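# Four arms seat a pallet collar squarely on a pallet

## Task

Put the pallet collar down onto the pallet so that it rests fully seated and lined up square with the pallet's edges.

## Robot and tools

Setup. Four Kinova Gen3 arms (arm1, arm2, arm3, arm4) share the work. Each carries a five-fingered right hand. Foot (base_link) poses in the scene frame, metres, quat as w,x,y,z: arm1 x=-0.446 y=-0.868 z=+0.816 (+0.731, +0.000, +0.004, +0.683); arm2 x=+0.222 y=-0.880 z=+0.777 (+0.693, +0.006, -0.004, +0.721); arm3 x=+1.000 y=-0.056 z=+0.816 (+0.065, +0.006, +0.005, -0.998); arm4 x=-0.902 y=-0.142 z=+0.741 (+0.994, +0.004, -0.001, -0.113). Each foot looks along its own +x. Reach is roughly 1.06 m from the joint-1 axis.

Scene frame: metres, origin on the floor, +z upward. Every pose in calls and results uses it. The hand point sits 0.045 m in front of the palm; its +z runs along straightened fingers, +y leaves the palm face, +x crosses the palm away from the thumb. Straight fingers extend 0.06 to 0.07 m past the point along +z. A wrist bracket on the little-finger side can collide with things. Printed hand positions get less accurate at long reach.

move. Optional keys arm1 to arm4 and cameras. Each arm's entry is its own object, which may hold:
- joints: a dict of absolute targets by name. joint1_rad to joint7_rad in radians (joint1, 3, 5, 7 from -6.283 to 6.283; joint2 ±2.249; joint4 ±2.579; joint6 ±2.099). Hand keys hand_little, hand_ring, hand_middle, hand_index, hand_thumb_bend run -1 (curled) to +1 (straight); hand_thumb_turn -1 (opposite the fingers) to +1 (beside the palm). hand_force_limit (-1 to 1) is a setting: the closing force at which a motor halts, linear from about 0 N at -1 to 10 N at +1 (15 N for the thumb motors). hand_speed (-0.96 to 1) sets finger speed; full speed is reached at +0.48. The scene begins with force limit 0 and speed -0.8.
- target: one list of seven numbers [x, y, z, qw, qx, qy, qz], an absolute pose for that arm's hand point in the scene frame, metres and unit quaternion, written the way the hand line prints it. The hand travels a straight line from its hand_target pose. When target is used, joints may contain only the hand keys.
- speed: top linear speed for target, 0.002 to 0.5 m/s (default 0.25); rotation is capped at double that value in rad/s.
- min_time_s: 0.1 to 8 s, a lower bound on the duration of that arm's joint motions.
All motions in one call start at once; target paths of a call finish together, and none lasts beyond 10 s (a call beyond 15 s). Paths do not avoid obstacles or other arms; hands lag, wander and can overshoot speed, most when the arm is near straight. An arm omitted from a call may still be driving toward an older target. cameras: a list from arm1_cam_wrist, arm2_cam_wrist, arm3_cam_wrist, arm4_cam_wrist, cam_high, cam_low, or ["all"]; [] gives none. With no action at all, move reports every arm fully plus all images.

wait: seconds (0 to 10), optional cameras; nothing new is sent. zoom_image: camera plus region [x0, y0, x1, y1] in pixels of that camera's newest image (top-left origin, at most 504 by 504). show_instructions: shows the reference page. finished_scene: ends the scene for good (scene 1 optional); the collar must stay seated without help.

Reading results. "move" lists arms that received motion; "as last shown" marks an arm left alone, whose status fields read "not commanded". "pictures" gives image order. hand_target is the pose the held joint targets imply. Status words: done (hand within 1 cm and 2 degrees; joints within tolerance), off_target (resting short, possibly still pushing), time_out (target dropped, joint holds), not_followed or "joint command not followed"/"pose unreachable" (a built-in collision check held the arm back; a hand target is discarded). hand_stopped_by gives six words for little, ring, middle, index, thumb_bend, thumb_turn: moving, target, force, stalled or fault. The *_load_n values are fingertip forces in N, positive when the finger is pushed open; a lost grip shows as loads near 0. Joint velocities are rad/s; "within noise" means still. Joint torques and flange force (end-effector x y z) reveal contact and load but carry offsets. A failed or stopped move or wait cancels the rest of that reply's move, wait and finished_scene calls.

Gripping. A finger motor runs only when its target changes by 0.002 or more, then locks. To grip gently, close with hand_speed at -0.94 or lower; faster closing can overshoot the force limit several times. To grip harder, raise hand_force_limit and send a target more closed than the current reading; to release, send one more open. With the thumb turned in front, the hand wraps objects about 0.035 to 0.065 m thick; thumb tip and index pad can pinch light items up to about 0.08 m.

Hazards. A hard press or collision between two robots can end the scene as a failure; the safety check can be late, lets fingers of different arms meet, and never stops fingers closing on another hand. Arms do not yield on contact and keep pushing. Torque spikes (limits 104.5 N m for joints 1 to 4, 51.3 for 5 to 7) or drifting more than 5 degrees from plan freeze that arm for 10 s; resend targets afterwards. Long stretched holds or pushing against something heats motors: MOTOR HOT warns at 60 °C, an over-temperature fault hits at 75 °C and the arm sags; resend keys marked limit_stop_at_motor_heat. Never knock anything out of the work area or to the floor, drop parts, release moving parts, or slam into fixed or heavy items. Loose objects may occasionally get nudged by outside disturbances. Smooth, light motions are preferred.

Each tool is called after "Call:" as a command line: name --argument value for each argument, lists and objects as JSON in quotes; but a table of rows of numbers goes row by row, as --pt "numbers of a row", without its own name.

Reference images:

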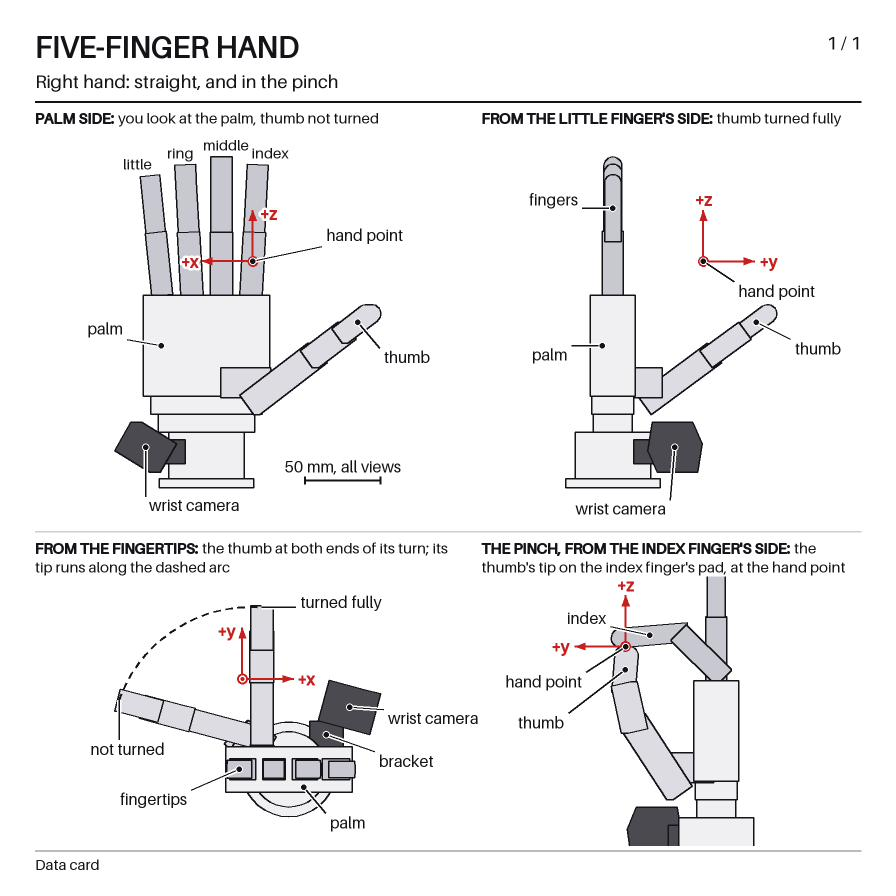

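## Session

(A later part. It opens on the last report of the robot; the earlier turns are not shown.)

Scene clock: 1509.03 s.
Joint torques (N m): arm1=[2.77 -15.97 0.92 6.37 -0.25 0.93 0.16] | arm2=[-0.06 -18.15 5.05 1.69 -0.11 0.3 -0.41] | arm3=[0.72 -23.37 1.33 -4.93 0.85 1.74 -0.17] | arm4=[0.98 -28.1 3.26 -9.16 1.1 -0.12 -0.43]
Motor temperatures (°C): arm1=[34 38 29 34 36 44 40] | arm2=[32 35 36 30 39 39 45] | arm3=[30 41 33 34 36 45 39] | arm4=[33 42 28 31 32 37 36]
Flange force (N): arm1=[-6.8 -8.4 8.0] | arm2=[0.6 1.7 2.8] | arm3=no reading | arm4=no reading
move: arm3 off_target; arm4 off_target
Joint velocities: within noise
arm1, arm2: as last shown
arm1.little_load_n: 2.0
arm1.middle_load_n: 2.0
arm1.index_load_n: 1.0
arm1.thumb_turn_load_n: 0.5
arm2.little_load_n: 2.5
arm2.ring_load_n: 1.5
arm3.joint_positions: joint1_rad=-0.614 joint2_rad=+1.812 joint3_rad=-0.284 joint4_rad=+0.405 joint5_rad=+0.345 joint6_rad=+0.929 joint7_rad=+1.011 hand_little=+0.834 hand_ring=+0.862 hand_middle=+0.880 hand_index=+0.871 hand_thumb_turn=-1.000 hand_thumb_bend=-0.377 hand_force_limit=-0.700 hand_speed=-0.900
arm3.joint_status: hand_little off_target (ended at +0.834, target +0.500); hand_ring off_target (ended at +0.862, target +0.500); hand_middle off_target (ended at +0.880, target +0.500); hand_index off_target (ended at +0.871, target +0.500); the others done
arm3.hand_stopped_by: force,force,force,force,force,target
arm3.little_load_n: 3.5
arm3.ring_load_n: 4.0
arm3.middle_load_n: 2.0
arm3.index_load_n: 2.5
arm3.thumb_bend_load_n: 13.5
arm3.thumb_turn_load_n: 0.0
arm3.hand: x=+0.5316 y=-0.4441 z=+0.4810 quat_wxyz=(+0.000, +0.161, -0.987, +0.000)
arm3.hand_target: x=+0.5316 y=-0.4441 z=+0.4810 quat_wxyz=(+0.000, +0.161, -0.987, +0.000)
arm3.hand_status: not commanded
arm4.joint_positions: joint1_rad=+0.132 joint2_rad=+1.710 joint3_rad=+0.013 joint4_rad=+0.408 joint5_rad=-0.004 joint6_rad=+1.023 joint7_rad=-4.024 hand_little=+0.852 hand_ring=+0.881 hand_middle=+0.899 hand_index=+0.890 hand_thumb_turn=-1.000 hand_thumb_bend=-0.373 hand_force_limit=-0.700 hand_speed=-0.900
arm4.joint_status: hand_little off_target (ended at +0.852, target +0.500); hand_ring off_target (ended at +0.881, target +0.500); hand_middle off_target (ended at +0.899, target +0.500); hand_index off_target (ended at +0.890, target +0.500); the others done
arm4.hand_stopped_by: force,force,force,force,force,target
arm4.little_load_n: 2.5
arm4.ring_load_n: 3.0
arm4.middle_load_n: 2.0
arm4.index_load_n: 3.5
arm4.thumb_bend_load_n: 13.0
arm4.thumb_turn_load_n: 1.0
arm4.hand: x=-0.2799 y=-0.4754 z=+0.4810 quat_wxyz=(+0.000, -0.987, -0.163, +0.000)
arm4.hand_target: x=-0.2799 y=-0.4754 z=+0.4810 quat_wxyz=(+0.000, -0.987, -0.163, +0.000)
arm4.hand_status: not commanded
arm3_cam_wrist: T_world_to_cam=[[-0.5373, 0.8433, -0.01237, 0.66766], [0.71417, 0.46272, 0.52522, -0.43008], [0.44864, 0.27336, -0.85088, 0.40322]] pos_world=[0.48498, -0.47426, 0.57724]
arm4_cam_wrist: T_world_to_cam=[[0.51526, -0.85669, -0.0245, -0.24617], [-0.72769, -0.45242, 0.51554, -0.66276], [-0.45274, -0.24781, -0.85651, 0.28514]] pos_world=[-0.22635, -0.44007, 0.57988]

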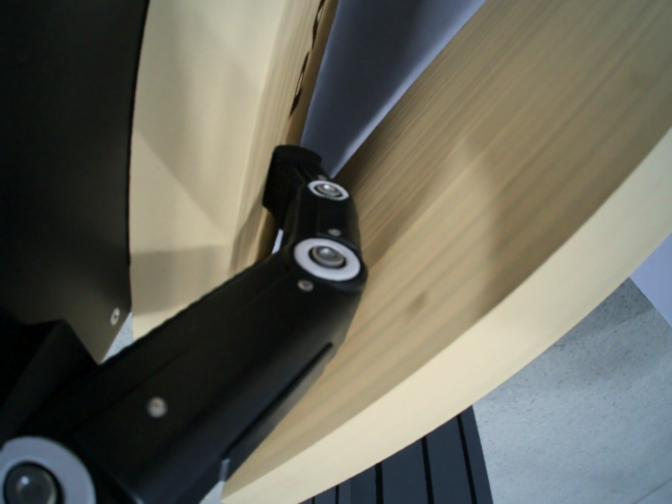

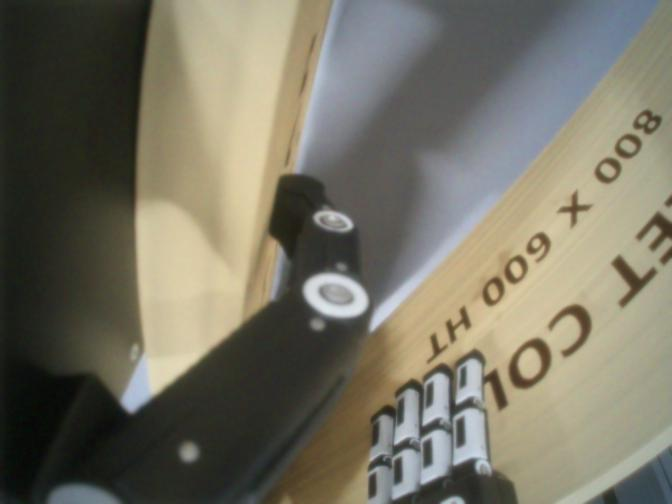

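Call:
move --arm1 '{"target": [-0.40, -0.6225, 0.495, 0, -0.99976, 0.0218, 0], "speed": 0.02}' --arm2 '{"target": [0.01, -0.647, 0.495, 0, -0.99976, 0.0218, 0], "speed": 0.02}' --arm3 '{"target": [0.5316, -0.4441, 0.496, 0, -0.1607, 0.9870, 0], "speed": 0.02}' --arm4 '{"target": [-0.2799, -0.4754, 0.496, 0, 0.98658, 0.16327, 0], "speed": 0.02}' --cameras '["all"]'

Call:
zoom_image --camera "cam_low" --region '[0, 230, 240, 410]'

Scene clock: 1520.97 s.
Joint torques (N m): arm1=[2.31 -20.25 -0.52 4.17 0.03 -0.02 0] | arm2=[-0.74 -19.3 4.7 2.38 0.13 0.07 -0.24] | arm3=[-0.49 -32.23 -0.01 -8.33 0.47 0.98 -0.09] | arm4=[-1.14 -34.28 2.14 -10.89 0.39 0.48 -0.3]
Motor temperatures (°C): arm1=[34 38 29 34 36 44 40] | arm2=[32 35 36 30 39 39 45] | arm3=[30 41 33 34 36 45 39] | arm4=[33 43 28 31 32 37 36]
Flange force (N): arm1=[-6.0 -3.3 12.9] | arm2=[0.7 -0.8 7.3] | arm3=no reading | arm4=no reading
move: arm1 done; arm2 done; arm3 done; arm4 done
Joint velocities: within noise
arm1.joint_positions: joint1_rad=+0.254 joint2_rad=+1.542 joint3_rad=-0.155 joint4_rad=+1.945 joint5_rad=-0.433 joint6_rad=-0.385 joint7_rad=+0.680 hand_little=+0.843 hand_ring=+0.880 hand_middle=+0.890 hand_index=+0.889 hand_thumb_turn=-1.000 hand_thumb_bend=-0.408 hand_force_limit=-0.700 hand_speed=-0.900
arm1.joint_status: not commanded
arm1.hand_stopped_by: force,force,force,force,force,target
arm1.little_load_n: 1.5
arm1.ring_load_n: 0.5
arm1.middle_load_n: 1.5
arm1.index_load_n: 0.5
arm1.thumb_bend_load_n: 13.5
arm1.thumb_turn_load_n: 1.5
arm1.hand: x=-0.4000 y=-0.6225 z=+0.4950 quat_wxyz=(+0.000, +1.000, -0.022, +0.000)
arm1.hand_target: x=-0.4000 y=-0.6225 z=+0.4950 quat_wxyz=(+0.000, +1.000, -0.022, +0.000)
arm1.hand_status: done (0.000 m and 0.0 deg from the pose sent, 0.015 m and 0.0 deg at the start)
arm2.joint_positions: joint1_rad=-0.868 joint2_rad=+1.501 joint3_rad=+0.334 joint4_rad=+1.956 joint5_rad=+0.879 joint6_rad=-0.451 joint7_rad=-1.749 hand_little=+0.862 hand_ring=+0.889 hand_middle=+0.899 hand_index=+0.890 hand_thumb_turn=-1.000 hand_thumb_bend=-0.371 hand_force_limit=-0.700 hand_speed=-0.900
arm2.joint_status: not commanded
arm2.hand_stopped_by: force,force,force,force,force,target
arm2.little_load_n: 1.5
arm2.ring_load_n: 0.0
arm2.middle_load_n: 0.5
arm2.index_load_n: 1.0
arm2.thumb_bend_load_n: 14.5
arm2.thumb_turn_load_n: 1.0
arm2.hand: x=+0.0100 y=-0.6470 z=+0.4950 quat_wxyz=(+0.000, +1.000, -0.022, +0.000)
arm2.hand_target: x=+0.0100 y=-0.6470 z=+0.4950 quat_wxyz=(+0.000, +1.000, -0.022, +0.000)
arm2.hand_status: done (0.000 m and 0.0 deg from the pose sent, 0.015 m and 0.0 deg at the start)
arm3.joint_positions: joint1_rad=-0.605 joint2_rad=+1.762 joint3_rad=-0.280 joint4_rad=+0.481 joint5_rad=+0.349 joint6_rad=+0.907 joint7_rad=+0.995 hand_little=+0.834 hand_ring=+0.862 hand_middle=+0.880 hand_index=+0.871 hand_thumb_turn=-1.000 hand_thumb_bend=-0.377 hand_force_limit=-0.700 hand_speed=-0.900
arm3.joint_status: not commanded
arm3.hand_stopped_by: force,force,force,force,force,target
arm3.little_load_n: 3.0
arm3.ring_load_n: 2.5
arm3.middle_load_n: 0.5
arm3.index_load_n: 1.0
arm3.thumb_bend_load_n: 13.0
arm3.thumb_turn_load_n: 1.5
arm3.hand: x=+0.5316 y=-0.4441 z=+0.4960 quat_wxyz=(+0.000, +0.161, -0.987, +0.000)
arm3.hand_target: x=+0.5316 y=-0.4441 z=+0.4960 quat_wxyz=(+0.000, +0.161, -0.987, +0.000)
arm3.hand_status: done (0.000 m and 0.0 deg from the pose sent, 0.015 m and 0.0 deg at the start)
arm4.joint_positions: joint1_rad=+0.132 joint2_rad=+1.666 joint3_rad=+0.012 joint4_rad=+0.465 joint5_rad=-0.003 joint6_rad=+1.010 joint7_rad=-4.024 hand_little=+0.852 hand_ring=+0.881 hand_middle=+0.899 hand_index=+0.890 hand_thumb_turn=-1.000 hand_thumb_bend=-0.373 hand_force_limit=-0.700 hand_speed=-0.900
arm4.joint_status: not commanded
arm4.hand_stopped_by: force,force,force,force,force,target
arm4.little_load_n: 1.5
arm4.ring_load_n: 1.0
arm4.middle_load_n: 0.0
arm4.index_load_n: 0.5
arm4.thumb_bend_load_n: 13.5
arm4.thumb_turn_load_n: 1.5
arm4.hand: x=-0.2799 y=-0.4754 z=+0.4960 quat_wxyz=(+0.000, -0.987, -0.163, +0.000)
arm4.hand_target: x=-0.2799 y=-0.4754 z=+0.4960 quat_wxyz=(+0.000, -0.987, -0.163, +0.000)
arm4.hand_status: done (0.000 m and 0.0 deg from the pose sent, 0.015 m and 0.0 deg at the start)
pictures: arm1_cam_wrist, arm2_cam_wrist, arm3_cam_wrist, arm4_cam_wrist, cam_high, cam_low
arm1_cam_wrist: T_world_to_cam=[[0.22484, -0.97439, 0.00246, -0.52358], [-0.82923, -0.19001, 0.52562, -0.71344], [-0.51169, -0.12022, -0.85072, 0.25656]] pos_world=[-0.3426, -0.61489, 0.59455]
arm2_cam_wrist: T_world_to_cam=[[0.2573, -0.96622, -0.01495, -0.61978], [-0.81959, -0.2264, 0.52633, -0.39721], [-0.51194, -0.12317, -0.85015, 0.46119]] pos_world=[0.07002, -0.63197, 0.59188]
arm3_cam_wrist: T_world_to_cam=[[-0.53727, 0.84332, -0.01225, 0.66778], [0.71417, 0.46263, 0.5253, -0.43806], [0.44866, 0.27348, -0.85083, 0.41599]] pos_world=[0.48498, -0.47426, 0.59223]
arm4_cam_wrist: T_world_to_cam=[[0.51526, -0.85669, -0.0245, -0.24588], [-0.72769, -0.45242, 0.51554, -0.67059], [-0.45274, -0.24781, -0.85651, 0.29804]] pos_world=[-0.22635, -0.44017, 0.59498]

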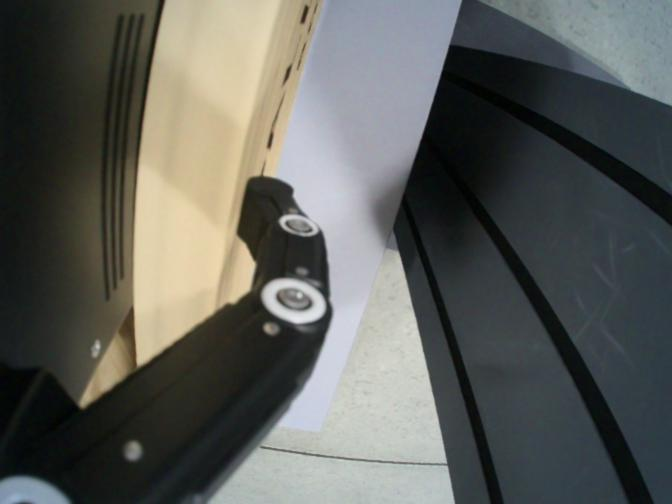

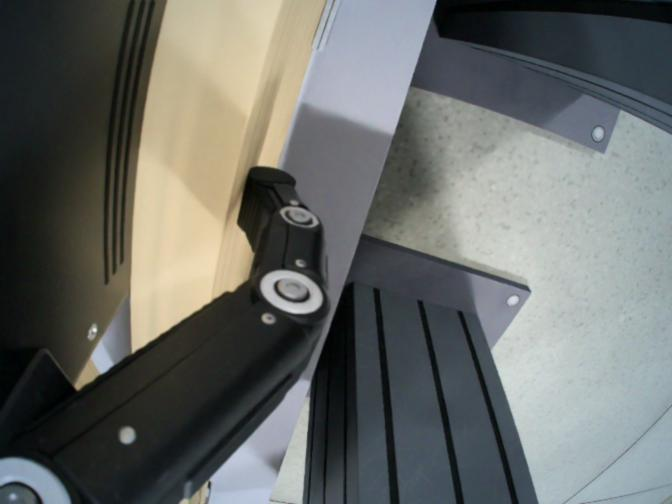

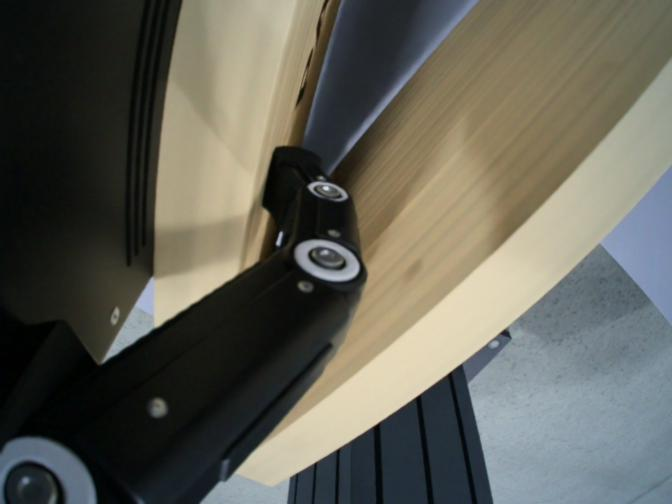

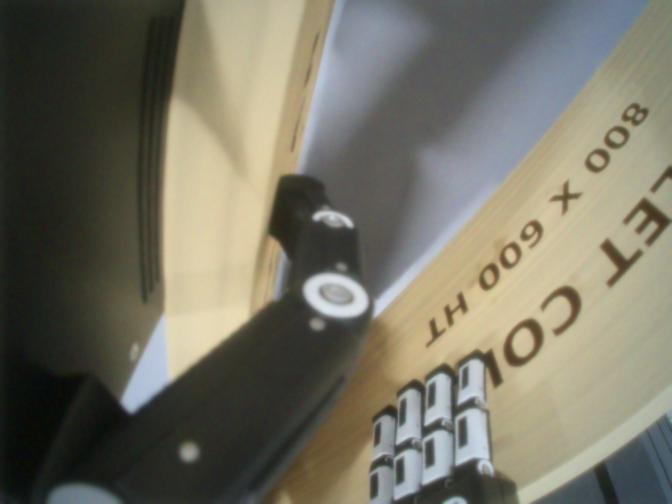

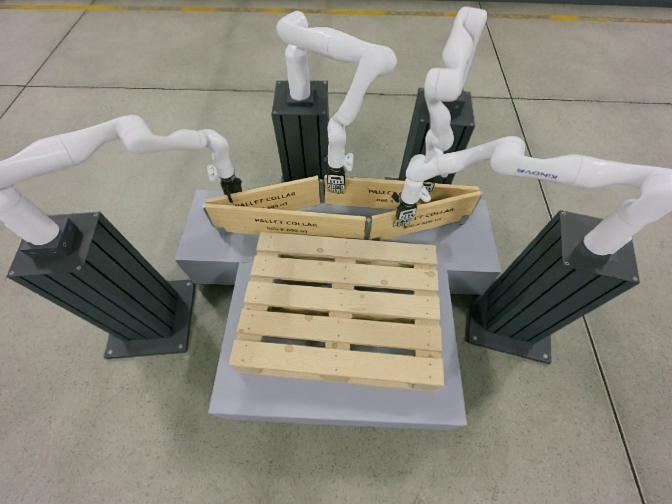

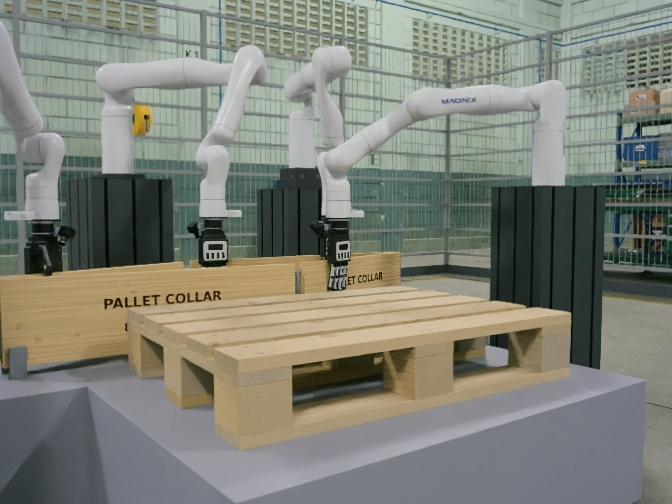

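Scaled by 2.100.

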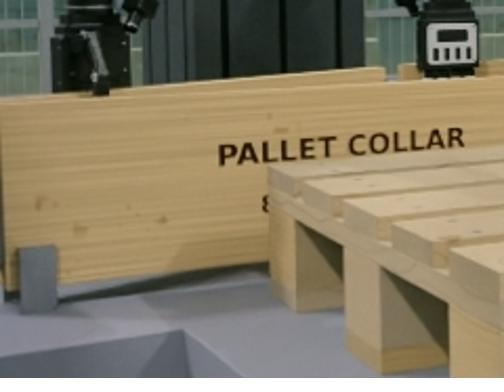

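Call:
move --arm1 '{"target": [-0.40, -0.6225, 0.478, 0, -0.99976, 0.0218, 0], "speed": 0.02}' --arm2 '{"target": [0.01, -0.647, 0.478, 0, -0.99976, 0.0218, 0], "speed": 0.02}' --arm3 '{"target": [0.5316, -0.4441, 0.479, 0, -0.1607, 0.9870, 0], "speed": 0.02}' --arm4 '{"target": [-0.2799, -0.4754, 0.479, 0, 0.98658, 0.16327, 0], "speed": 0.02}'

Call:
move --arm1 '{"joints": {"hand_thumb_bend": -0.9, "hand_speed": -0.92, "hand_force_limit": 1.0}}' --arm2 '{"joints": {"hand_thumb_bend": -0.9, "hand_speed": -0.92, "hand_force_limit": 1.0}}' --arm3 '{"joints": {"hand_thumb_bend": -0.9, "hand_speed": -0.92, "hand_force_limit": 1.0}}' --arm4 '{"joints": {"hand_thumb_bend": -0.9, "hand_speed": -0.92, "hand_force_limit": 1.0}}'

Call:
move --arm1 '{"joints": {"hand_index": 0.4, "hand_middle": 0.4, "hand_ring": 0.4, "hand_little": 0.4, "hand_speed": -0.92, "hand_force_limit": 0.2}}' --arm2 '{"joints": {"hand_index": 0.4, "hand_middle": 0.4, "hand_ring": 0.4, "hand_little": 0.4, "hand_speed": -0.92, "hand_force_limit": 0.2}}' --arm3 '{"joints": {"hand_index": 0.4, "hand_middle": 0.4, "hand_ring": 0.4, "hand_little": 0.4, "hand_speed": -0.92, "hand_force_limit": 0.2}}' --arm4 '{"joints": {"hand_index": 0.4, "hand_middle": 0.4, "hand_ring": 0.4, "hand_little": 0.4, "hand_speed": -0.92, "hand_force_limit": 0.2}}' --cameras '["arm1_cam_wrist", "arm2_cam_wrist", "arm3_cam_wrist", "arm4_cam_wrist"]'

Scene clock: 1597.77 s.
Joint torques (N m): arm1=[2.39 -13.55 0.8 2.14 0.09 -0.46 0.16] | arm2=[-0.71 -13.39 3.65 0.4 -0.19 0.57 -0.2] | arm3=[-0.36 -14.34 0.22 -2.7 0.09 -0.13 -0.02] | arm4=[-0.03 -17.84 1.83 -5.45 0.28 -0.18 -0.32]
Motor temperatures (°C): arm1=[34 39 29 34 36 44 40] | arm2=[32 36 35 30 39 39 45] | arm3=[30 47 33 34 36 45 39] | arm4=[33 51 28 31 32 37 36]
Flange force (N): arm1=[-6.3 -5.1 -7.9] | arm2=[0.7 -0.2 -12.0] | arm3=no reading | arm4=no reading
move: arm1 done; arm2 done; arm3 done; arm4 done
Joint velocities: within noise
arm1.joint_positions: joint1_rad=+0.255 joint2_rad=+1.583 joint3_rad=-0.153 joint4_rad=+1.905 joint5_rad=-0.428 joint6_rad=-0.385 joint7_rad=+0.682 hand_little=+0.843 hand_ring=+0.880 hand_middle=+0.890 hand_index=+0.889 hand_thumb_turn=-1.000 hand_thumb_bend=-0.408 hand_force_limit=-0.700 hand_speed=-0.900
arm1.joint_status: not commanded
arm1.hand_stopped_by: force,force,force,force,force,target
arm1.little_load_n: 1.0
arm1.ring_load_n: 0.0
arm1.middle_load_n: 1.0
arm1.index_load_n: 0.0
arm1.thumb_bend_load_n: 14.0
arm1.thumb_turn_load_n: 2.0
arm1.hand: x=-0.4000 y=-0.6225 z=+0.4780 quat_wxyz=(+0.000, +1.000, -0.022, +0.000)
arm1.hand_target: x=-0.4000 y=-0.6225 z=+0.4780 quat_wxyz=(+0.000, +1.000, -0.022, +0.000)
arm1.hand_status: done (0.000 m and 0.0 deg from the pose sent, 0.017 m and 0.0 deg at the start)
arm2.joint_positions: joint1_rad=-0.871 joint2_rad=+1.543 joint3_rad=+0.332 joint4_rad=+1.922 joint5_rad=+0.861 joint6_rad=-0.457 joint7_rad=-1.747 hand_little=+0.862 hand_ring=+0.889 hand_middle=+0.899 hand_index=+0.890 hand_thumb_turn=-1.000 hand_thumb_bend=-0.371 hand_force_limit=-0.700 hand_speed=-0.900
arm2.joint_status: not commanded
arm2.hand_stopped_by: force,force,force,force,force,target
arm2.little_load_n: 0.5
arm2.ring_load_n: 0.5
arm2.middle_load_n: 0.0
arm2.index_load_n: 0.0
arm2.thumb_bend_load_n: 14.5
arm2.thumb_turn_load_n: 1.0
arm2.hand: x=+0.0100 y=-0.6470 z=+0.4780 quat_wxyz=(+0.000, +1.000, -0.022, +0.000)
arm2.hand_target: x=+0.0100 y=-0.6470 z=+0.4780 quat_wxyz=(+0.000, +1.000, -0.022, +0.000)
arm2.hand_status: done (0.000 m and 0.0 deg from the pose sent, 0.017 m and 0.0 deg at the start)
arm3.joint_positions: joint1_rad=-0.615 joint2_rad=+1.819 joint3_rad=-0.285 joint4_rad=+0.394 joint5_rad=+0.344 joint6_rad=+0.933 joint7_rad=+1.013 hand_little=+0.834 hand_ring=+0.862 hand_middle=+0.880 hand_index=+0.871 hand_thumb_turn=-1.000 hand_thumb_bend=-0.377 hand_force_limit=-0.700 hand_speed=-0.900
arm3.joint_status: not commanded
arm3.hand_stopped_by: force,force,force,force,force,target
arm3.little_load_n: 2.0
arm3.ring_load_n: 2.0
arm3.middle_load_n: 0.0
arm3.index_load_n: 0.5
arm3.thumb_bend_load_n: 13.5
arm3.thumb_turn_load_n: 1.5
arm3.hand: x=+0.5316 y=-0.4441 z=+0.4790 quat_wxyz=(+0.000, +0.161, -0.987, +0.000)
arm3.hand_target: x=+0.5316 y=-0.4441 z=+0.4790 quat_wxyz=(+0.000, +0.161, -0.987, +0.000)
arm3.hand_status: done (0.000 m and 0.0 deg from the pose sent, 0.017 m and 0.0 deg at the start)
arm4.joint_positions: joint1_rad=+0.132 joint2_rad=+1.716 joint3_rad=+0.012 joint4_rad=+0.399 joint5_rad=-0.004 joint6_rad=+1.025 joint7_rad=-4.024 hand_little=+0.852 hand_ring=+0.881 hand_middle=+0.899 hand_index=+0.890 hand_thumb_turn=-1.000 hand_thumb_bend=-0.373 hand_force_limit=-0.700 hand_speed=-0.900
arm4.joint_status: not commanded
arm4.hand_stopped_by: force,force,force,force,force,target
arm4.little_load_n: 2.0
arm4.ring_load_n: 2.0
arm4.middle_load_n: 1.0
arm4.index_load_n: 1.5
arm4.thumb_bend_load_n: 13.0
arm4.thumb_turn_load_n: 2.0
arm4.hand: x=-0.2799 y=-0.4754 z=+0.4790 quat_wxyz=(+0.000, -0.987, -0.163, +0.000)
arm4.hand_target: x=-0.2799 y=-0.4754 z=+0.4790 quat_wxyz=(+0.000, -0.987, -0.163, +0.000)
arm4.hand_status: done (0.000 m and 0.0 deg from the pose sent, 0.017 m and 0.0 deg at the start)
pictures: none

Scene clock: 1598.30 s.
Joint torques (N m): arm1=[2.36 -13.52 0.76 2.1 0.1 -0.47 0.17] | arm2=[-0.67 -13.34 3.61 0.32 -0.12 0.6 -0.22] | arm3=[-0.46 -14.29 0.23 -2.73 0.08 -0.02 0.03] | arm4=[-0.02 -17.86 1.94 -5.45 0.27 -0.15 -0.32]
Motor temperatures (°C): arm1=[34 39 29 34 36 44 40] | arm2=[32 36 35 30 39 39 45] | arm3=[30 47 33 34 36 45 39] | arm4=[33 51 28 31 32 37 36]
Flange force (N): arm1=[-6.2 -5.1 -8.1] | arm2=[1.0 0.5 -12.2] | arm3=no reading | arm4=no reading
move: arm1 off_target; arm2 off_target; arm3 off_target; arm4 off_target
Joint velocities: within noise
arm1.joint_positions: joint1_rad=+0.255 joint2_rad=+1.583 joint3_rad=-0.153 joint4_rad=+1.905 joint5_rad=-0.428 joint6_rad=-0.385 joint7_rad=+0.682 hand_little=+0.843 hand_ring=+0.880 hand_middle=+0.890 hand_index=+0.889 hand_thumb_turn=-1.000 hand_thumb_bend=-0.415 hand_force_limit=+1.000 hand_speed=-0.920
arm1.joint_status: hand_thumb_bend off_target (ended at -0.415, target -0.900); the others done
arm1.hand_stopped_by: force,force,force,force,force,target
arm1.little_load_n: 1.5
arm1.ring_load_n: 0.5
arm1.middle_load_n: 1.0
arm1.index_load_n: 0.0
arm1.thumb_bend_load_n: 15.0
arm1.thumb_turn_load_n: 2.0
arm1.hand: x=-0.4000 y=-0.6225 z=+0.4780 quat_wxyz=(+0.000, +1.000, -0.022, +0.000)
arm1.hand_target: x=-0.4000 y=-0.6225 z=+0.4780 quat_wxyz=(+0.000, +1.000, -0.022, +0.000)
arm1.hand_status: not commanded
arm2.joint_positions: joint1_rad=-0.871 joint2_rad=+1.543 joint3_rad=+0.332 joint4_rad=+1.922 joint5_rad=+0.861 joint6_rad=-0.457 joint7_rad=-1.747 hand_little=+0.862 hand_ring=+0.889 hand_middle=+0.899 hand_index=+0.890 hand_thumb_turn=-1.000 hand_thumb_bend=-0.372 hand_force_limit=+1.000 hand_speed=-0.920
arm2.joint_status: hand_thumb_bend off_target (ended at -0.372, target -0.900); the others done
arm2.hand_stopped_by: force,force,force,force,force,target
arm2.little_load_n: 0.5
arm2.ring_load_n: 0.0
arm2.middle_load_n: 0.0
arm2.index_load_n: 0.0
arm2.thumb_bend_load_n: 14.5
arm2.thumb_turn_load_n: 1.5
arm2.hand: x=+0.0100 y=-0.6470 z=+0.4780 quat_wxyz=(+0.000, +1.000, -0.022, +0.000)
arm2.hand_target: x=+0.0100 y=-0.6470 z=+0.4780 quat_wxyz=(+0.000, +1.000, -0.022, +0.000)
arm2.hand_status: not commanded
arm3.joint_positions: joint1_rad=-0.615 joint2_rad=+1.819 joint3_rad=-0.285 joint4_rad=+0.394 joint5_rad=+0.344 joint6_rad=+0.933 joint7_rad=+1.013 hand_little=+0.834 hand_ring=+0.862 hand_middle=+0.880 hand_index=+0.871 hand_thumb_turn=-1.000 hand_thumb_bend=-0.379 hand_force_limit=+1.000 hand_speed=-0.920
arm3.joint_status: hand_thumb_bend off_target (ended at -0.379, target -0.900); the others done
arm3.hand_stopped_by: force,force,force,force,force,target
arm3.little_load_n: 2.0
arm3.ring_load_n: 1.5
arm3.middle_load_n: 0.0
arm3.index_load_n: 0.5
arm3.thumb_bend_load_n: 14.0
arm3.thumb_turn_load_n: 1.5
arm3.hand: x=+0.5316 y=-0.4441 z=+0.4790 quat_wxyz=(+0.000, +0.161, -0.987, +0.000)
arm3.hand_target: x=+0.5316 y=-0.4441 z=+0.4790 quat_wxyz=(+0.000, +0.161, -0.987, +0.000)
arm3.hand_status: not commanded
arm4.joint_positions: joint1_rad=+0.132 joint2_rad=+1.716 joint3_rad=+0.012 joint4_rad=+0.399 joint5_rad=-0.004 joint6_rad=+1.025 joint7_rad=-4.024 hand_little=+0.852 hand_ring=+0.881 hand_middle=+0.899 hand_index=+0.890 hand_thumb_turn=-1.000 hand_thumb_bend=-0.377 hand_force_limit=+1.000 hand_speed=-0.920
arm4.joint_status: hand_thumb_bend off_target (ended at -0.377, target -0.900); the others done
arm4.hand_stopped_by: force,force,force,force,force,target
arm4.little_load_n: 2.0
arm4.ring_load_n: 2.0
arm4.middle_load_n: 0.5
arm4.index_load_n: 1.5
arm4.thumb_bend_load_n: 14.0
arm4.thumb_turn_load_n: 1.5
arm4.hand: x=-0.2799 y=-0.4754 z=+0.4790 quat_wxyz=(+0.000, -0.987, -0.163, +0.000)
arm4.hand_target: x=-0.2799 y=-0.4754 z=+0.4790 quat_wxyz=(+0.000, -0.987, -0.163, +0.000)
arm4.hand_status: not commanded
pictures: none

Scene clock: 1598.87 s.
Joint torques (N m): arm1=[3.64 -13.73 2.34 5.38 -1.05 0.81 -0.34] | arm2=[-1.36 -14.2 0.97 3.62 0.67 -0.14 -0.7] | arm3=[1.22 -15.12 2.05 -1.58 0.95 2.6 -0.41] | arm4=[3.78 -18.28 5.15 -6.94 2.34 -1.96 -0.72]
Motor temperatures (°C): arm1=[34 39 29 34 36 44 40] | arm2=[32 36 35 30 39 39 45] | arm3=[30 47 33 34 36 45 39] | arm4=[33 51 28 31 32 37 36]
Flange force (N): arm1=[-8.1 -7.6 0.4] | arm2=[1.6 -4.9 -3.1] | arm3=no reading | arm4=no reading
move: arm1 off_target; arm2 off_target; arm3 off_target; arm4 off_target
Joint velocities: within noise
arm1.joint_positions: joint1_rad=+0.255 joint2_rad=+1.583 joint3_rad=-0.153 joint4_rad=+1.905 joint5_rad=-0.428 joint6_rad=-0.385 joint7_rad=+0.682 hand_little=+0.808 hand_ring=+0.845 hand_middle=+0.862 hand_index=+0.861 hand_thumb_turn=-1.000 hand_thumb_bend=-0.415 hand_force_limit=+0.200 hand_speed=-0.920
arm1.joint_status: hand_little off_target (ended at +0.808, target +0.400); hand_ring off_target (ended at +0.845, target +0.400); hand_middle off_target (ended at +0.862, target +0.400); hand_index off_target (ended at +0.861, target +0.400); the others done
arm1.hand_stopped_by: force,force,force,force,force,target
arm1.little_load_n: 7.0
arm1.ring_load_n: 7.5
arm1.middle_load_n: 7.0
arm1.index_load_n: 6.0
arm1.thumb_bend_load_n: 15.5
arm1.thumb_turn_load_n: 2.0
arm1.hand: x=-0.4000 y=-0.6224 z=+0.4780 quat_wxyz=(+0.000, +1.000, -0.022, +0.000)
arm1.hand_target: x=-0.4000 y=-0.6225 z=+0.4780 quat_wxyz=(+0.000, +1.000, -0.022, +0.000)
arm1.hand_status: not commanded
arm2.joint_positions: joint1_rad=-0.871 joint2_rad=+1.543 joint3_rad=+0.332 joint4_rad=+1.922 joint5_rad=+0.861 joint6_rad=-0.457 joint7_rad=-1.747 hand_little=+0.842 hand_ring=+0.870 hand_middle=+0.886 hand_index=+0.877 hand_thumb_turn=-1.000 hand_thumb_bend=-0.371 hand_force_limit=+0.200 hand_speed=-0.920
arm2.joint_status: hand_little off_target (ended at +0.842, target +0.400); hand_ring off_target (ended at +0.870, target +0.400); hand_middle off_target (ended at +0.886, target +0.400); hand_index off_target (ended at +0.877, target +0.400); the others done
arm2.hand_stopped_by: force,force,force,force,force,target
arm2.little_load_n: 8.5
arm2.ring_load_n: 7.5
arm2.middle_load_n: 6.0
arm2.index_load_n: 5.0
arm2.thumb_bend_load_n: 15.5
arm2.thumb_turn_load_n: 1.5
arm2.hand: x=+0.0100 y=-0.6470 z=+0.4780 quat_wxyz=(+0.000, +1.000, -0.022, +0.000)
arm2.hand_target: x=+0.0100 y=-0.6470 z=+0.4780 quat_wxyz=(+0.000, +1.000, -0.022, +0.000)
arm2.hand_status: not commanded
arm3.joint_positions: joint1_rad=-0.615 joint2_rad=+1.819 joint3_rad=-0.285 joint4_rad=+0.394 joint5_rad=+0.344 joint6_rad=+0.933 joint7_rad=+1.013 hand_little=+0.814 hand_ring=+0.850 hand_middle=+0.861 hand_index=+0.852 hand_thumb_turn=-1.000 hand_thumb_bend=-0.379 hand_force_limit=+0.200 hand_speed=-0.920
arm3.joint_status: hand_little off_target (ended at +0.814, target +0.400); hand_ring off_target (ended at +0.850, target +0.400); hand_middle off_target (ended at +0.861, target +0.400); hand_index off_target (ended at +0.852, target +0.400); the others done
arm3.hand_stopped_by: force,force,force,force,force,target
arm3.little_load_n: 6.5
arm3.ring_load_n: 4.5
arm3.middle_load_n: 7.0
arm3.index_load_n: 6.5
arm3.thumb_bend_load_n: 15.0
arm3.thumb_turn_load_n: 1.5
arm3.hand: x=+0.5317 y=-0.4441 z=+0.4790 quat_wxyz=(+0.000, +0.161, -0.987, +0.000)
arm3.hand_target: x=+0.5316 y=-0.4441 z=+0.4790 quat_wxyz=(+0.000, +0.161, -0.987, +0.000)
arm3.hand_status: not commanded
arm4.joint_positions: joint1_rad=+0.132 joint2_rad=+1.716 joint3_rad=+0.012 joint4_rad=+0.399 joint5_rad=-0.004 joint6_rad=+1.025 joint7_rad=-4.024 hand_little=+0.832 hand_ring=+0.861 hand_middle=+0.879 hand_index=+0.870 hand_thumb_turn=-1.000 hand_thumb_bend=-0.376 hand_force_limit=+0.200 hand_speed=-0.920
arm4.joint_status: hand_little off_target (ended at +0.832, target +0.400); hand_ring off_target (ended at +0.861, target +0.400); hand_middle off_target (ended at +0.879, target +0.400); hand_index off_target (ended at +0.870, target +0.400); the others done
arm4.hand_stopped_by: force,force,force,force,force,target
arm4.little_load_n: 6.0
arm4.ring_load_n: 6.5
arm4.middle_load_n: 6.5
arm4.index_load_n: 6.5
arm4.thumb_bend_load_n: 17.0
arm4.thumb_turn_load_n: 2.0
arm4.hand: x=-0.2800 y=-0.4754 z=+0.4789 quat_wxyz=(+0.000, -0.987, -0.163, +0.000)
arm4.hand_target: x=-0.2799 y=-0.4754 z=+0.4790 quat_wxyz=(+0.000, -0.987, -0.163, +0.000)
arm4.hand_status: not commanded
arm1_cam_wrist: T_world_to_cam=[[0.22487, -0.97439, 0.00233, -0.52344], [-0.82922, -0.19011, 0.5256, -0.70455], [-0.5117, -0.12012, -0.85073, 0.24217]] pos_world=[-0.3426, -0.61489, 0.57755]
arm2_cam_wrist: T_world_to_cam=[[0.25725, -0.96623, -0.01504, -0.61999], [-0.8196, -0.2264, 0.52631, -0.38826], [-0.51194, -0.12307, -0.85016, 0.44681]] pos_world=[0.07002, -0.63197, 0.57488]
arm3_cam_wrist: T_world_to_cam=[[-0.53727, 0.84332, -0.01242, 0.66766], [0.71411, 0.46269, 0.52532, -0.42908], [0.44876, 0.27337, -0.85081, 0.40143]] pos_world=[0.48498, -0.47426, 0.57524]
arm4_cam_wrist: T_world_to_cam=[[0.51519, -0.85672, -0.02462, -0.24618], [-0.72768, -0.45241, 0.51557, -0.66174], [-0.45283, -0.2477, -0.8565, 0.28344]] pos_world=[-0.22635, -0.44007, 0.57788]

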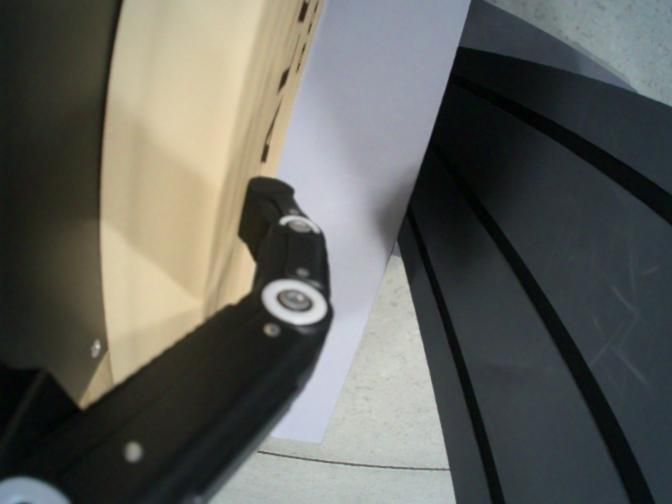

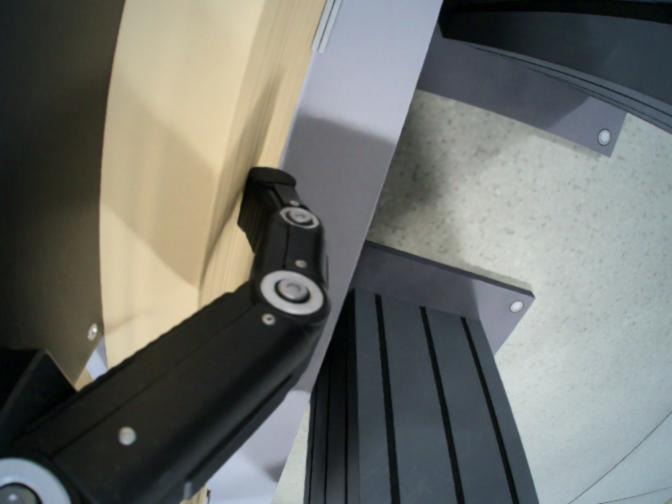

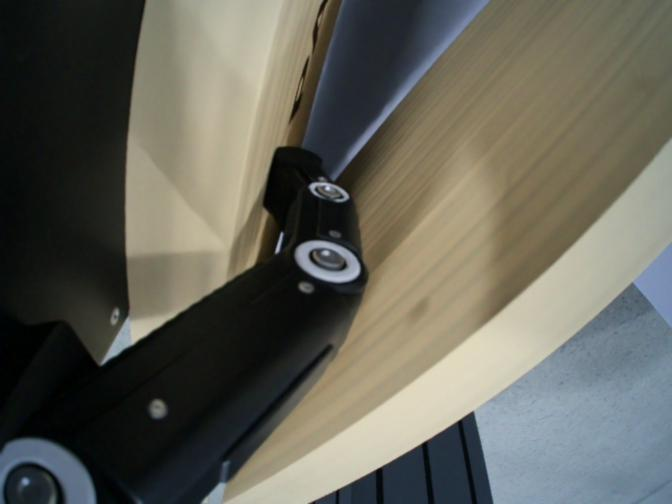

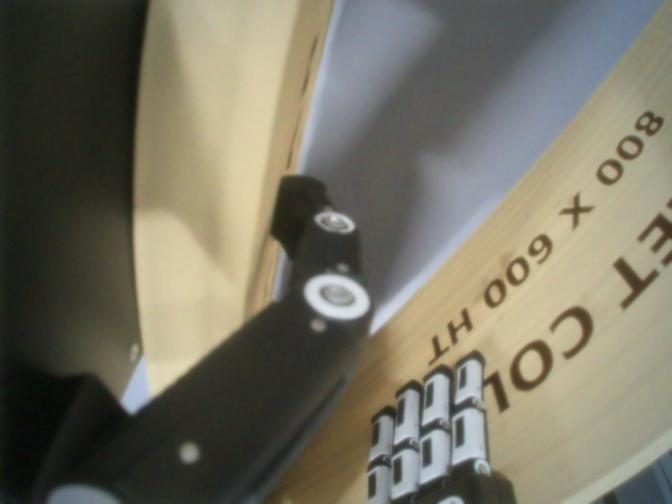

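Call:
move --arm1 '{"target": [-0.40, -0.6225, 0.493, 0, -0.99976, 0.0218, 0], "speed": 0.02}' --arm2 '{"target": [0.01, -0.647, 0.493, 0, -0.99976, 0.0218, 0], "speed": 0.02}' --arm3 '{"target": [0.5316, -0.4441, 0.494, 0, -0.1607, 0.9870, 0], "speed": 0.02}' --arm4 '{"target": [-0.2799, -0.4754, 0.494, 0, 0.98658, 0.16327, 0], "speed": 0.02}' --cameras '["all"]'

Call:
zoom_image --camera "cam_low" --region '[0, 230, 240, 410]'

Call:
zoom_image --camera "cam_low" --region '[240, 230, 480, 410]'

Scene clock: 1613.47 s.
Joint torques (N m): arm1=[2.11 -21.16 -1.3 4.68 -0.2 0.43 -0.29] | arm2=[-1.48 -19.8 3.82 2.55 0.3 -0.32 -0.18] | arm3=[-0.54 -34.09 0.6 -8.36 0.72 2.04 -0.63] | arm4=[-0.75 -34.66 2.38 -10.99 0.56 0.66 -0.14]
Motor temperatures (°C): arm1=[34 39 29 34 36 44 40] | arm2=[32 36 35 30 39 39 45] | arm3=[30 47 33 34 36 45 39] | arm4=[33 50 28 31 32 37 36]
Flange force (N): arm1=[-4.7 -2.3 16.5] | arm2=[1.8 -2.7 8.6] | arm3=no reading | arm4=no reading
move: arm1 done; arm2 done; arm3 done; arm4 done
Joint velocities: within noise
arm1.joint_positions: joint1_rad=+0.254 joint2_rad=+1.547 joint3_rad=-0.155 joint4_rad=+1.941 joint5_rad=-0.432 joint6_rad=-0.385 joint7_rad=+0.680 hand_little=+0.808 hand_ring=+0.845 hand_middle=+0.862 hand_index=+0.861 hand_thumb_turn=-1.000 hand_thumb_bend=-0.415 hand_force_limit=+0.200 hand_speed=-0.920
arm1.joint_status: not commanded
arm1.hand_stopped_by: force,force,force,force,force,target
arm1.little_load_n: 4.5
arm1.ring_load_n: 4.0
arm1.middle_load_n: 3.5
arm1.index_load_n: 2.5
arm1.thumb_bend_load_n: 16.5
arm1.thumb_turn_load_n: 1.5
arm1.hand: x=-0.4000 y=-0.6225 z=+0.4930 quat_wxyz=(+0.000, +1.000, -0.022, +0.000)
arm1.hand_target: x=-0.4000 y=-0.6225 z=+0.4930 quat_wxyz=(+0.000, +1.000, -0.022, +0.000)
arm1.hand_status: done (0.000 m and 0.0 deg from the pose sent, 0.015 m and 0.0 deg at the start)
arm2.joint_positions: joint1_rad=-0.868 joint2_rad=+1.506 joint3_rad=+0.334 joint4_rad=+1.952 joint5_rad=+0.877 joint6_rad=-0.452 joint7_rad=-1.749 hand_little=+0.841 hand_ring=+0.869 hand_middle=+0.886 hand_index=+0.877 hand_thumb_turn=-1.000 hand_thumb_bend=-0.371 hand_force_limit=+0.200 hand_speed=-0.920
arm2.joint_status: not commanded
arm2.hand_stopped_by: force,force,force,force,force,target
arm2.little_load_n: 1.5
arm2.ring_load_n: 0.5
arm2.middle_load_n: 0.0
arm2.index_load_n: 0.0
arm2.thumb_bend_load_n: 18.0
arm2.thumb_turn_load_n: 1.0
arm2.hand: x=+0.0100 y=-0.6470 z=+0.4930 quat_wxyz=(+0.000, +1.000, -0.022, +0.000)
arm2.hand_target: x=+0.0100 y=-0.6470 z=+0.4930 quat_wxyz=(+0.000, +1.000, -0.022, +0.000)
arm2.hand_status: done (0.000 m and 0.0 deg from the pose sent, 0.015 m and 0.0 deg at the start)
arm3.joint_positions: joint1_rad=-0.606 joint2_rad=+1.768 joint3_rad=-0.280 joint4_rad=+0.472 joint5_rad=+0.349 joint6_rad=+0.909 joint7_rad=+0.997 hand_little=+0.814 hand_ring=+0.850 hand_middle=+0.861 hand_index=+0.852 hand_thumb_turn=-1.000 hand_thumb_bend=-0.378 hand_force_limit=+0.200 hand_speed=-0.920
arm3.joint_status: not commanded
arm3.hand_stopped_by: force,force,force,force,force,target
arm3.little_load_n: 8.0
arm3.ring_load_n: 5.5
arm3.middle_load_n: 7.0
arm3.index_load_n: 5.0
arm3.thumb_bend_load_n: 19.0
arm3.thumb_turn_load_n: 0.5
arm3.hand: x=+0.5316 y=-0.4441 z=+0.4940 quat_wxyz=(+0.000, +0.161, -0.987, +0.000)
arm3.hand_target: x=+0.5316 y=-0.4441 z=+0.4940 quat_wxyz=(+0.000, +0.161, -0.987, +0.000)
arm3.hand_status: done (0.000 m and 0.0 deg from the pose sent, 0.015 m and 0.0 deg at the start)
arm4.joint_positions: joint1_rad=+0.132 joint2_rad=+1.671 joint3_rad=+0.012 joint4_rad=+0.458 joint5_rad=-0.003 joint6_rad=+1.011 joint7_rad=-4.024 hand_little=+0.832 hand_ring=+0.861 hand_middle=+0.879 hand_index=+0.870 hand_thumb_turn=-1.000 hand_thumb_bend=-0.376 hand_force_limit=+0.200 hand_speed=-0.920
arm4.joint_status: not commanded
arm4.hand_stopped_by: force,force,force,force,force,target
arm4.little_load_n: 0.0
arm4.ring_load_n: 0.0
arm4.middle_load_n: 0.0
arm4.index_load_n: 0.0
arm4.thumb_bend_load_n: 17.0
arm4.thumb_turn_load_n: 1.5
arm4.hand: x=-0.2799 y=-0.4754 z=+0.4940 quat_wxyz=(+0.000, -0.987, -0.163, +0.000)
arm4.hand_target: x=-0.2799 y=-0.4754 z=+0.4940 quat_wxyz=(+0.000, -0.987, -0.163, +0.000)
arm4.hand_status: done (0.000 m and 0.0 deg from the pose sent, 0.015 m and 0.0 deg at the start)
pictures: arm1_cam_wrist, arm2_cam_wrist, arm3_cam_wrist, arm4_cam_wrist, cam_high, cam_low
arm1_cam_wrist: T_world_to_cam=[[0.22484, -0.97439, 0.00246, -0.52357], [-0.82923, -0.19001, 0.52562, -0.71239], [-0.51169, -0.12022, -0.85072, 0.25486]] pos_world=[-0.3426, -0.61489, 0.59255]
arm2_cam_wrist: T_world_to_cam=[[0.25731, -0.96621, -0.01493, -0.61982], [-0.81963, -0.22641, 0.52626, -0.39612], [-0.51186, -0.12317, -0.85019, 0.45951]] pos_world=[0.07002, -0.63197, 0.58988]
arm3_cam_wrist: T_world_to_cam=[[-0.53721, 0.84336, -0.01237, 0.66772], [0.71416, 0.46262, 0.52532, -0.43706], [0.44876, 0.27337, -0.85081, 0.41416]] pos_world=[0.48498, -0.47416, 0.59023]
arm4_cam_wrist: T_world_to_cam=[[0.51526, -0.85669, -0.0245, -0.24593], [-0.72769, -0.45242, 0.51554, -0.66956], [-0.45274, -0.24781, -0.85651, 0.29633]] pos_world=[-0.22635, -0.44017, 0.59298]

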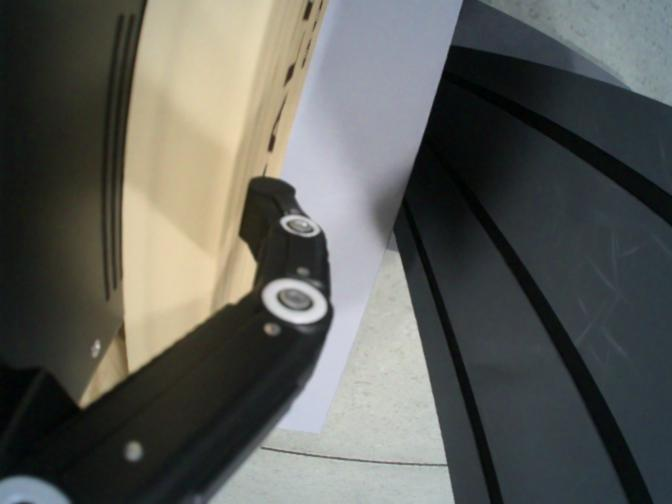

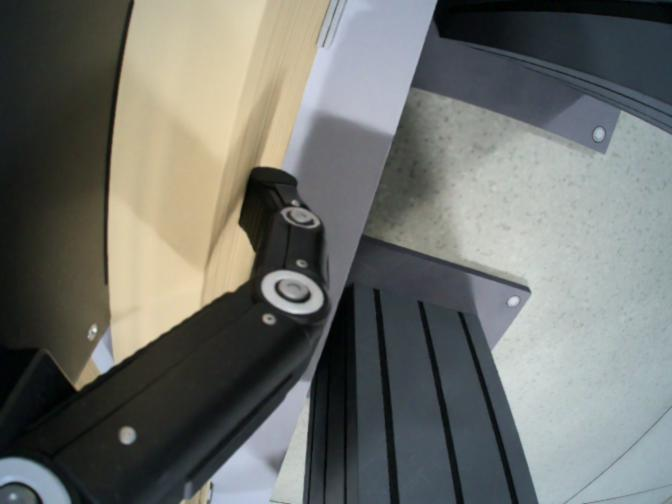

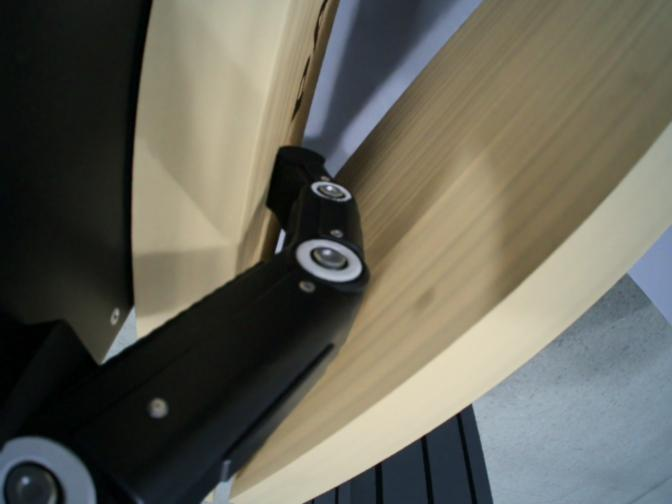

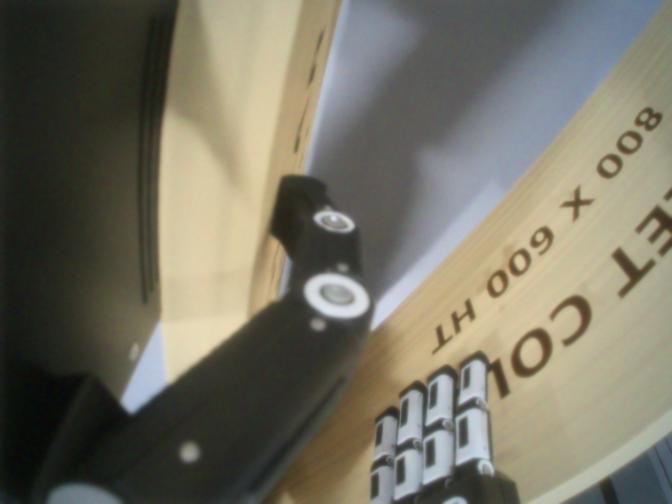

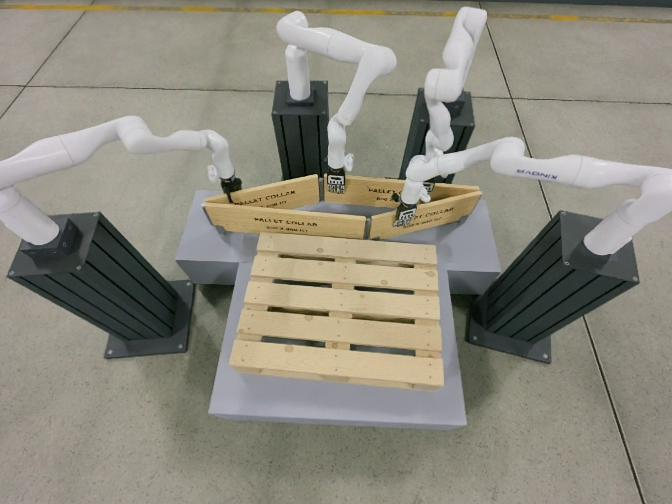

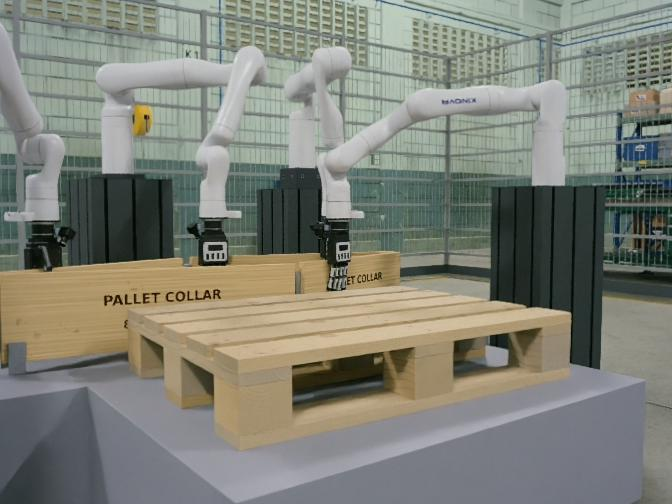

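Scaled by 2.100.

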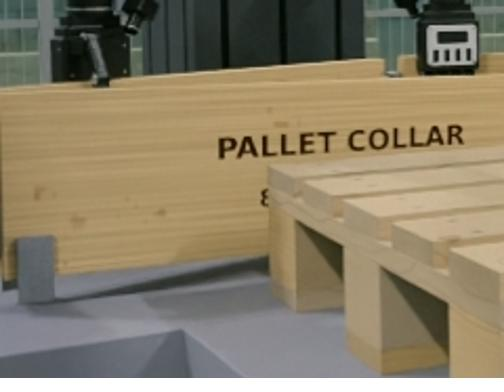

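Scaled by 2.100.

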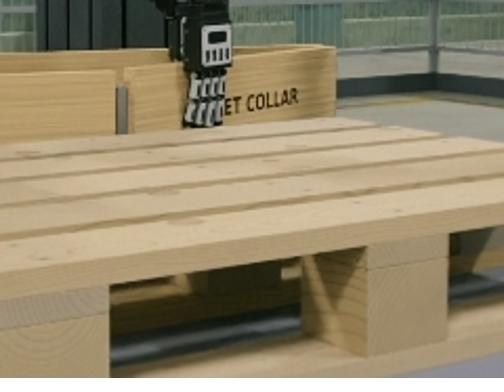

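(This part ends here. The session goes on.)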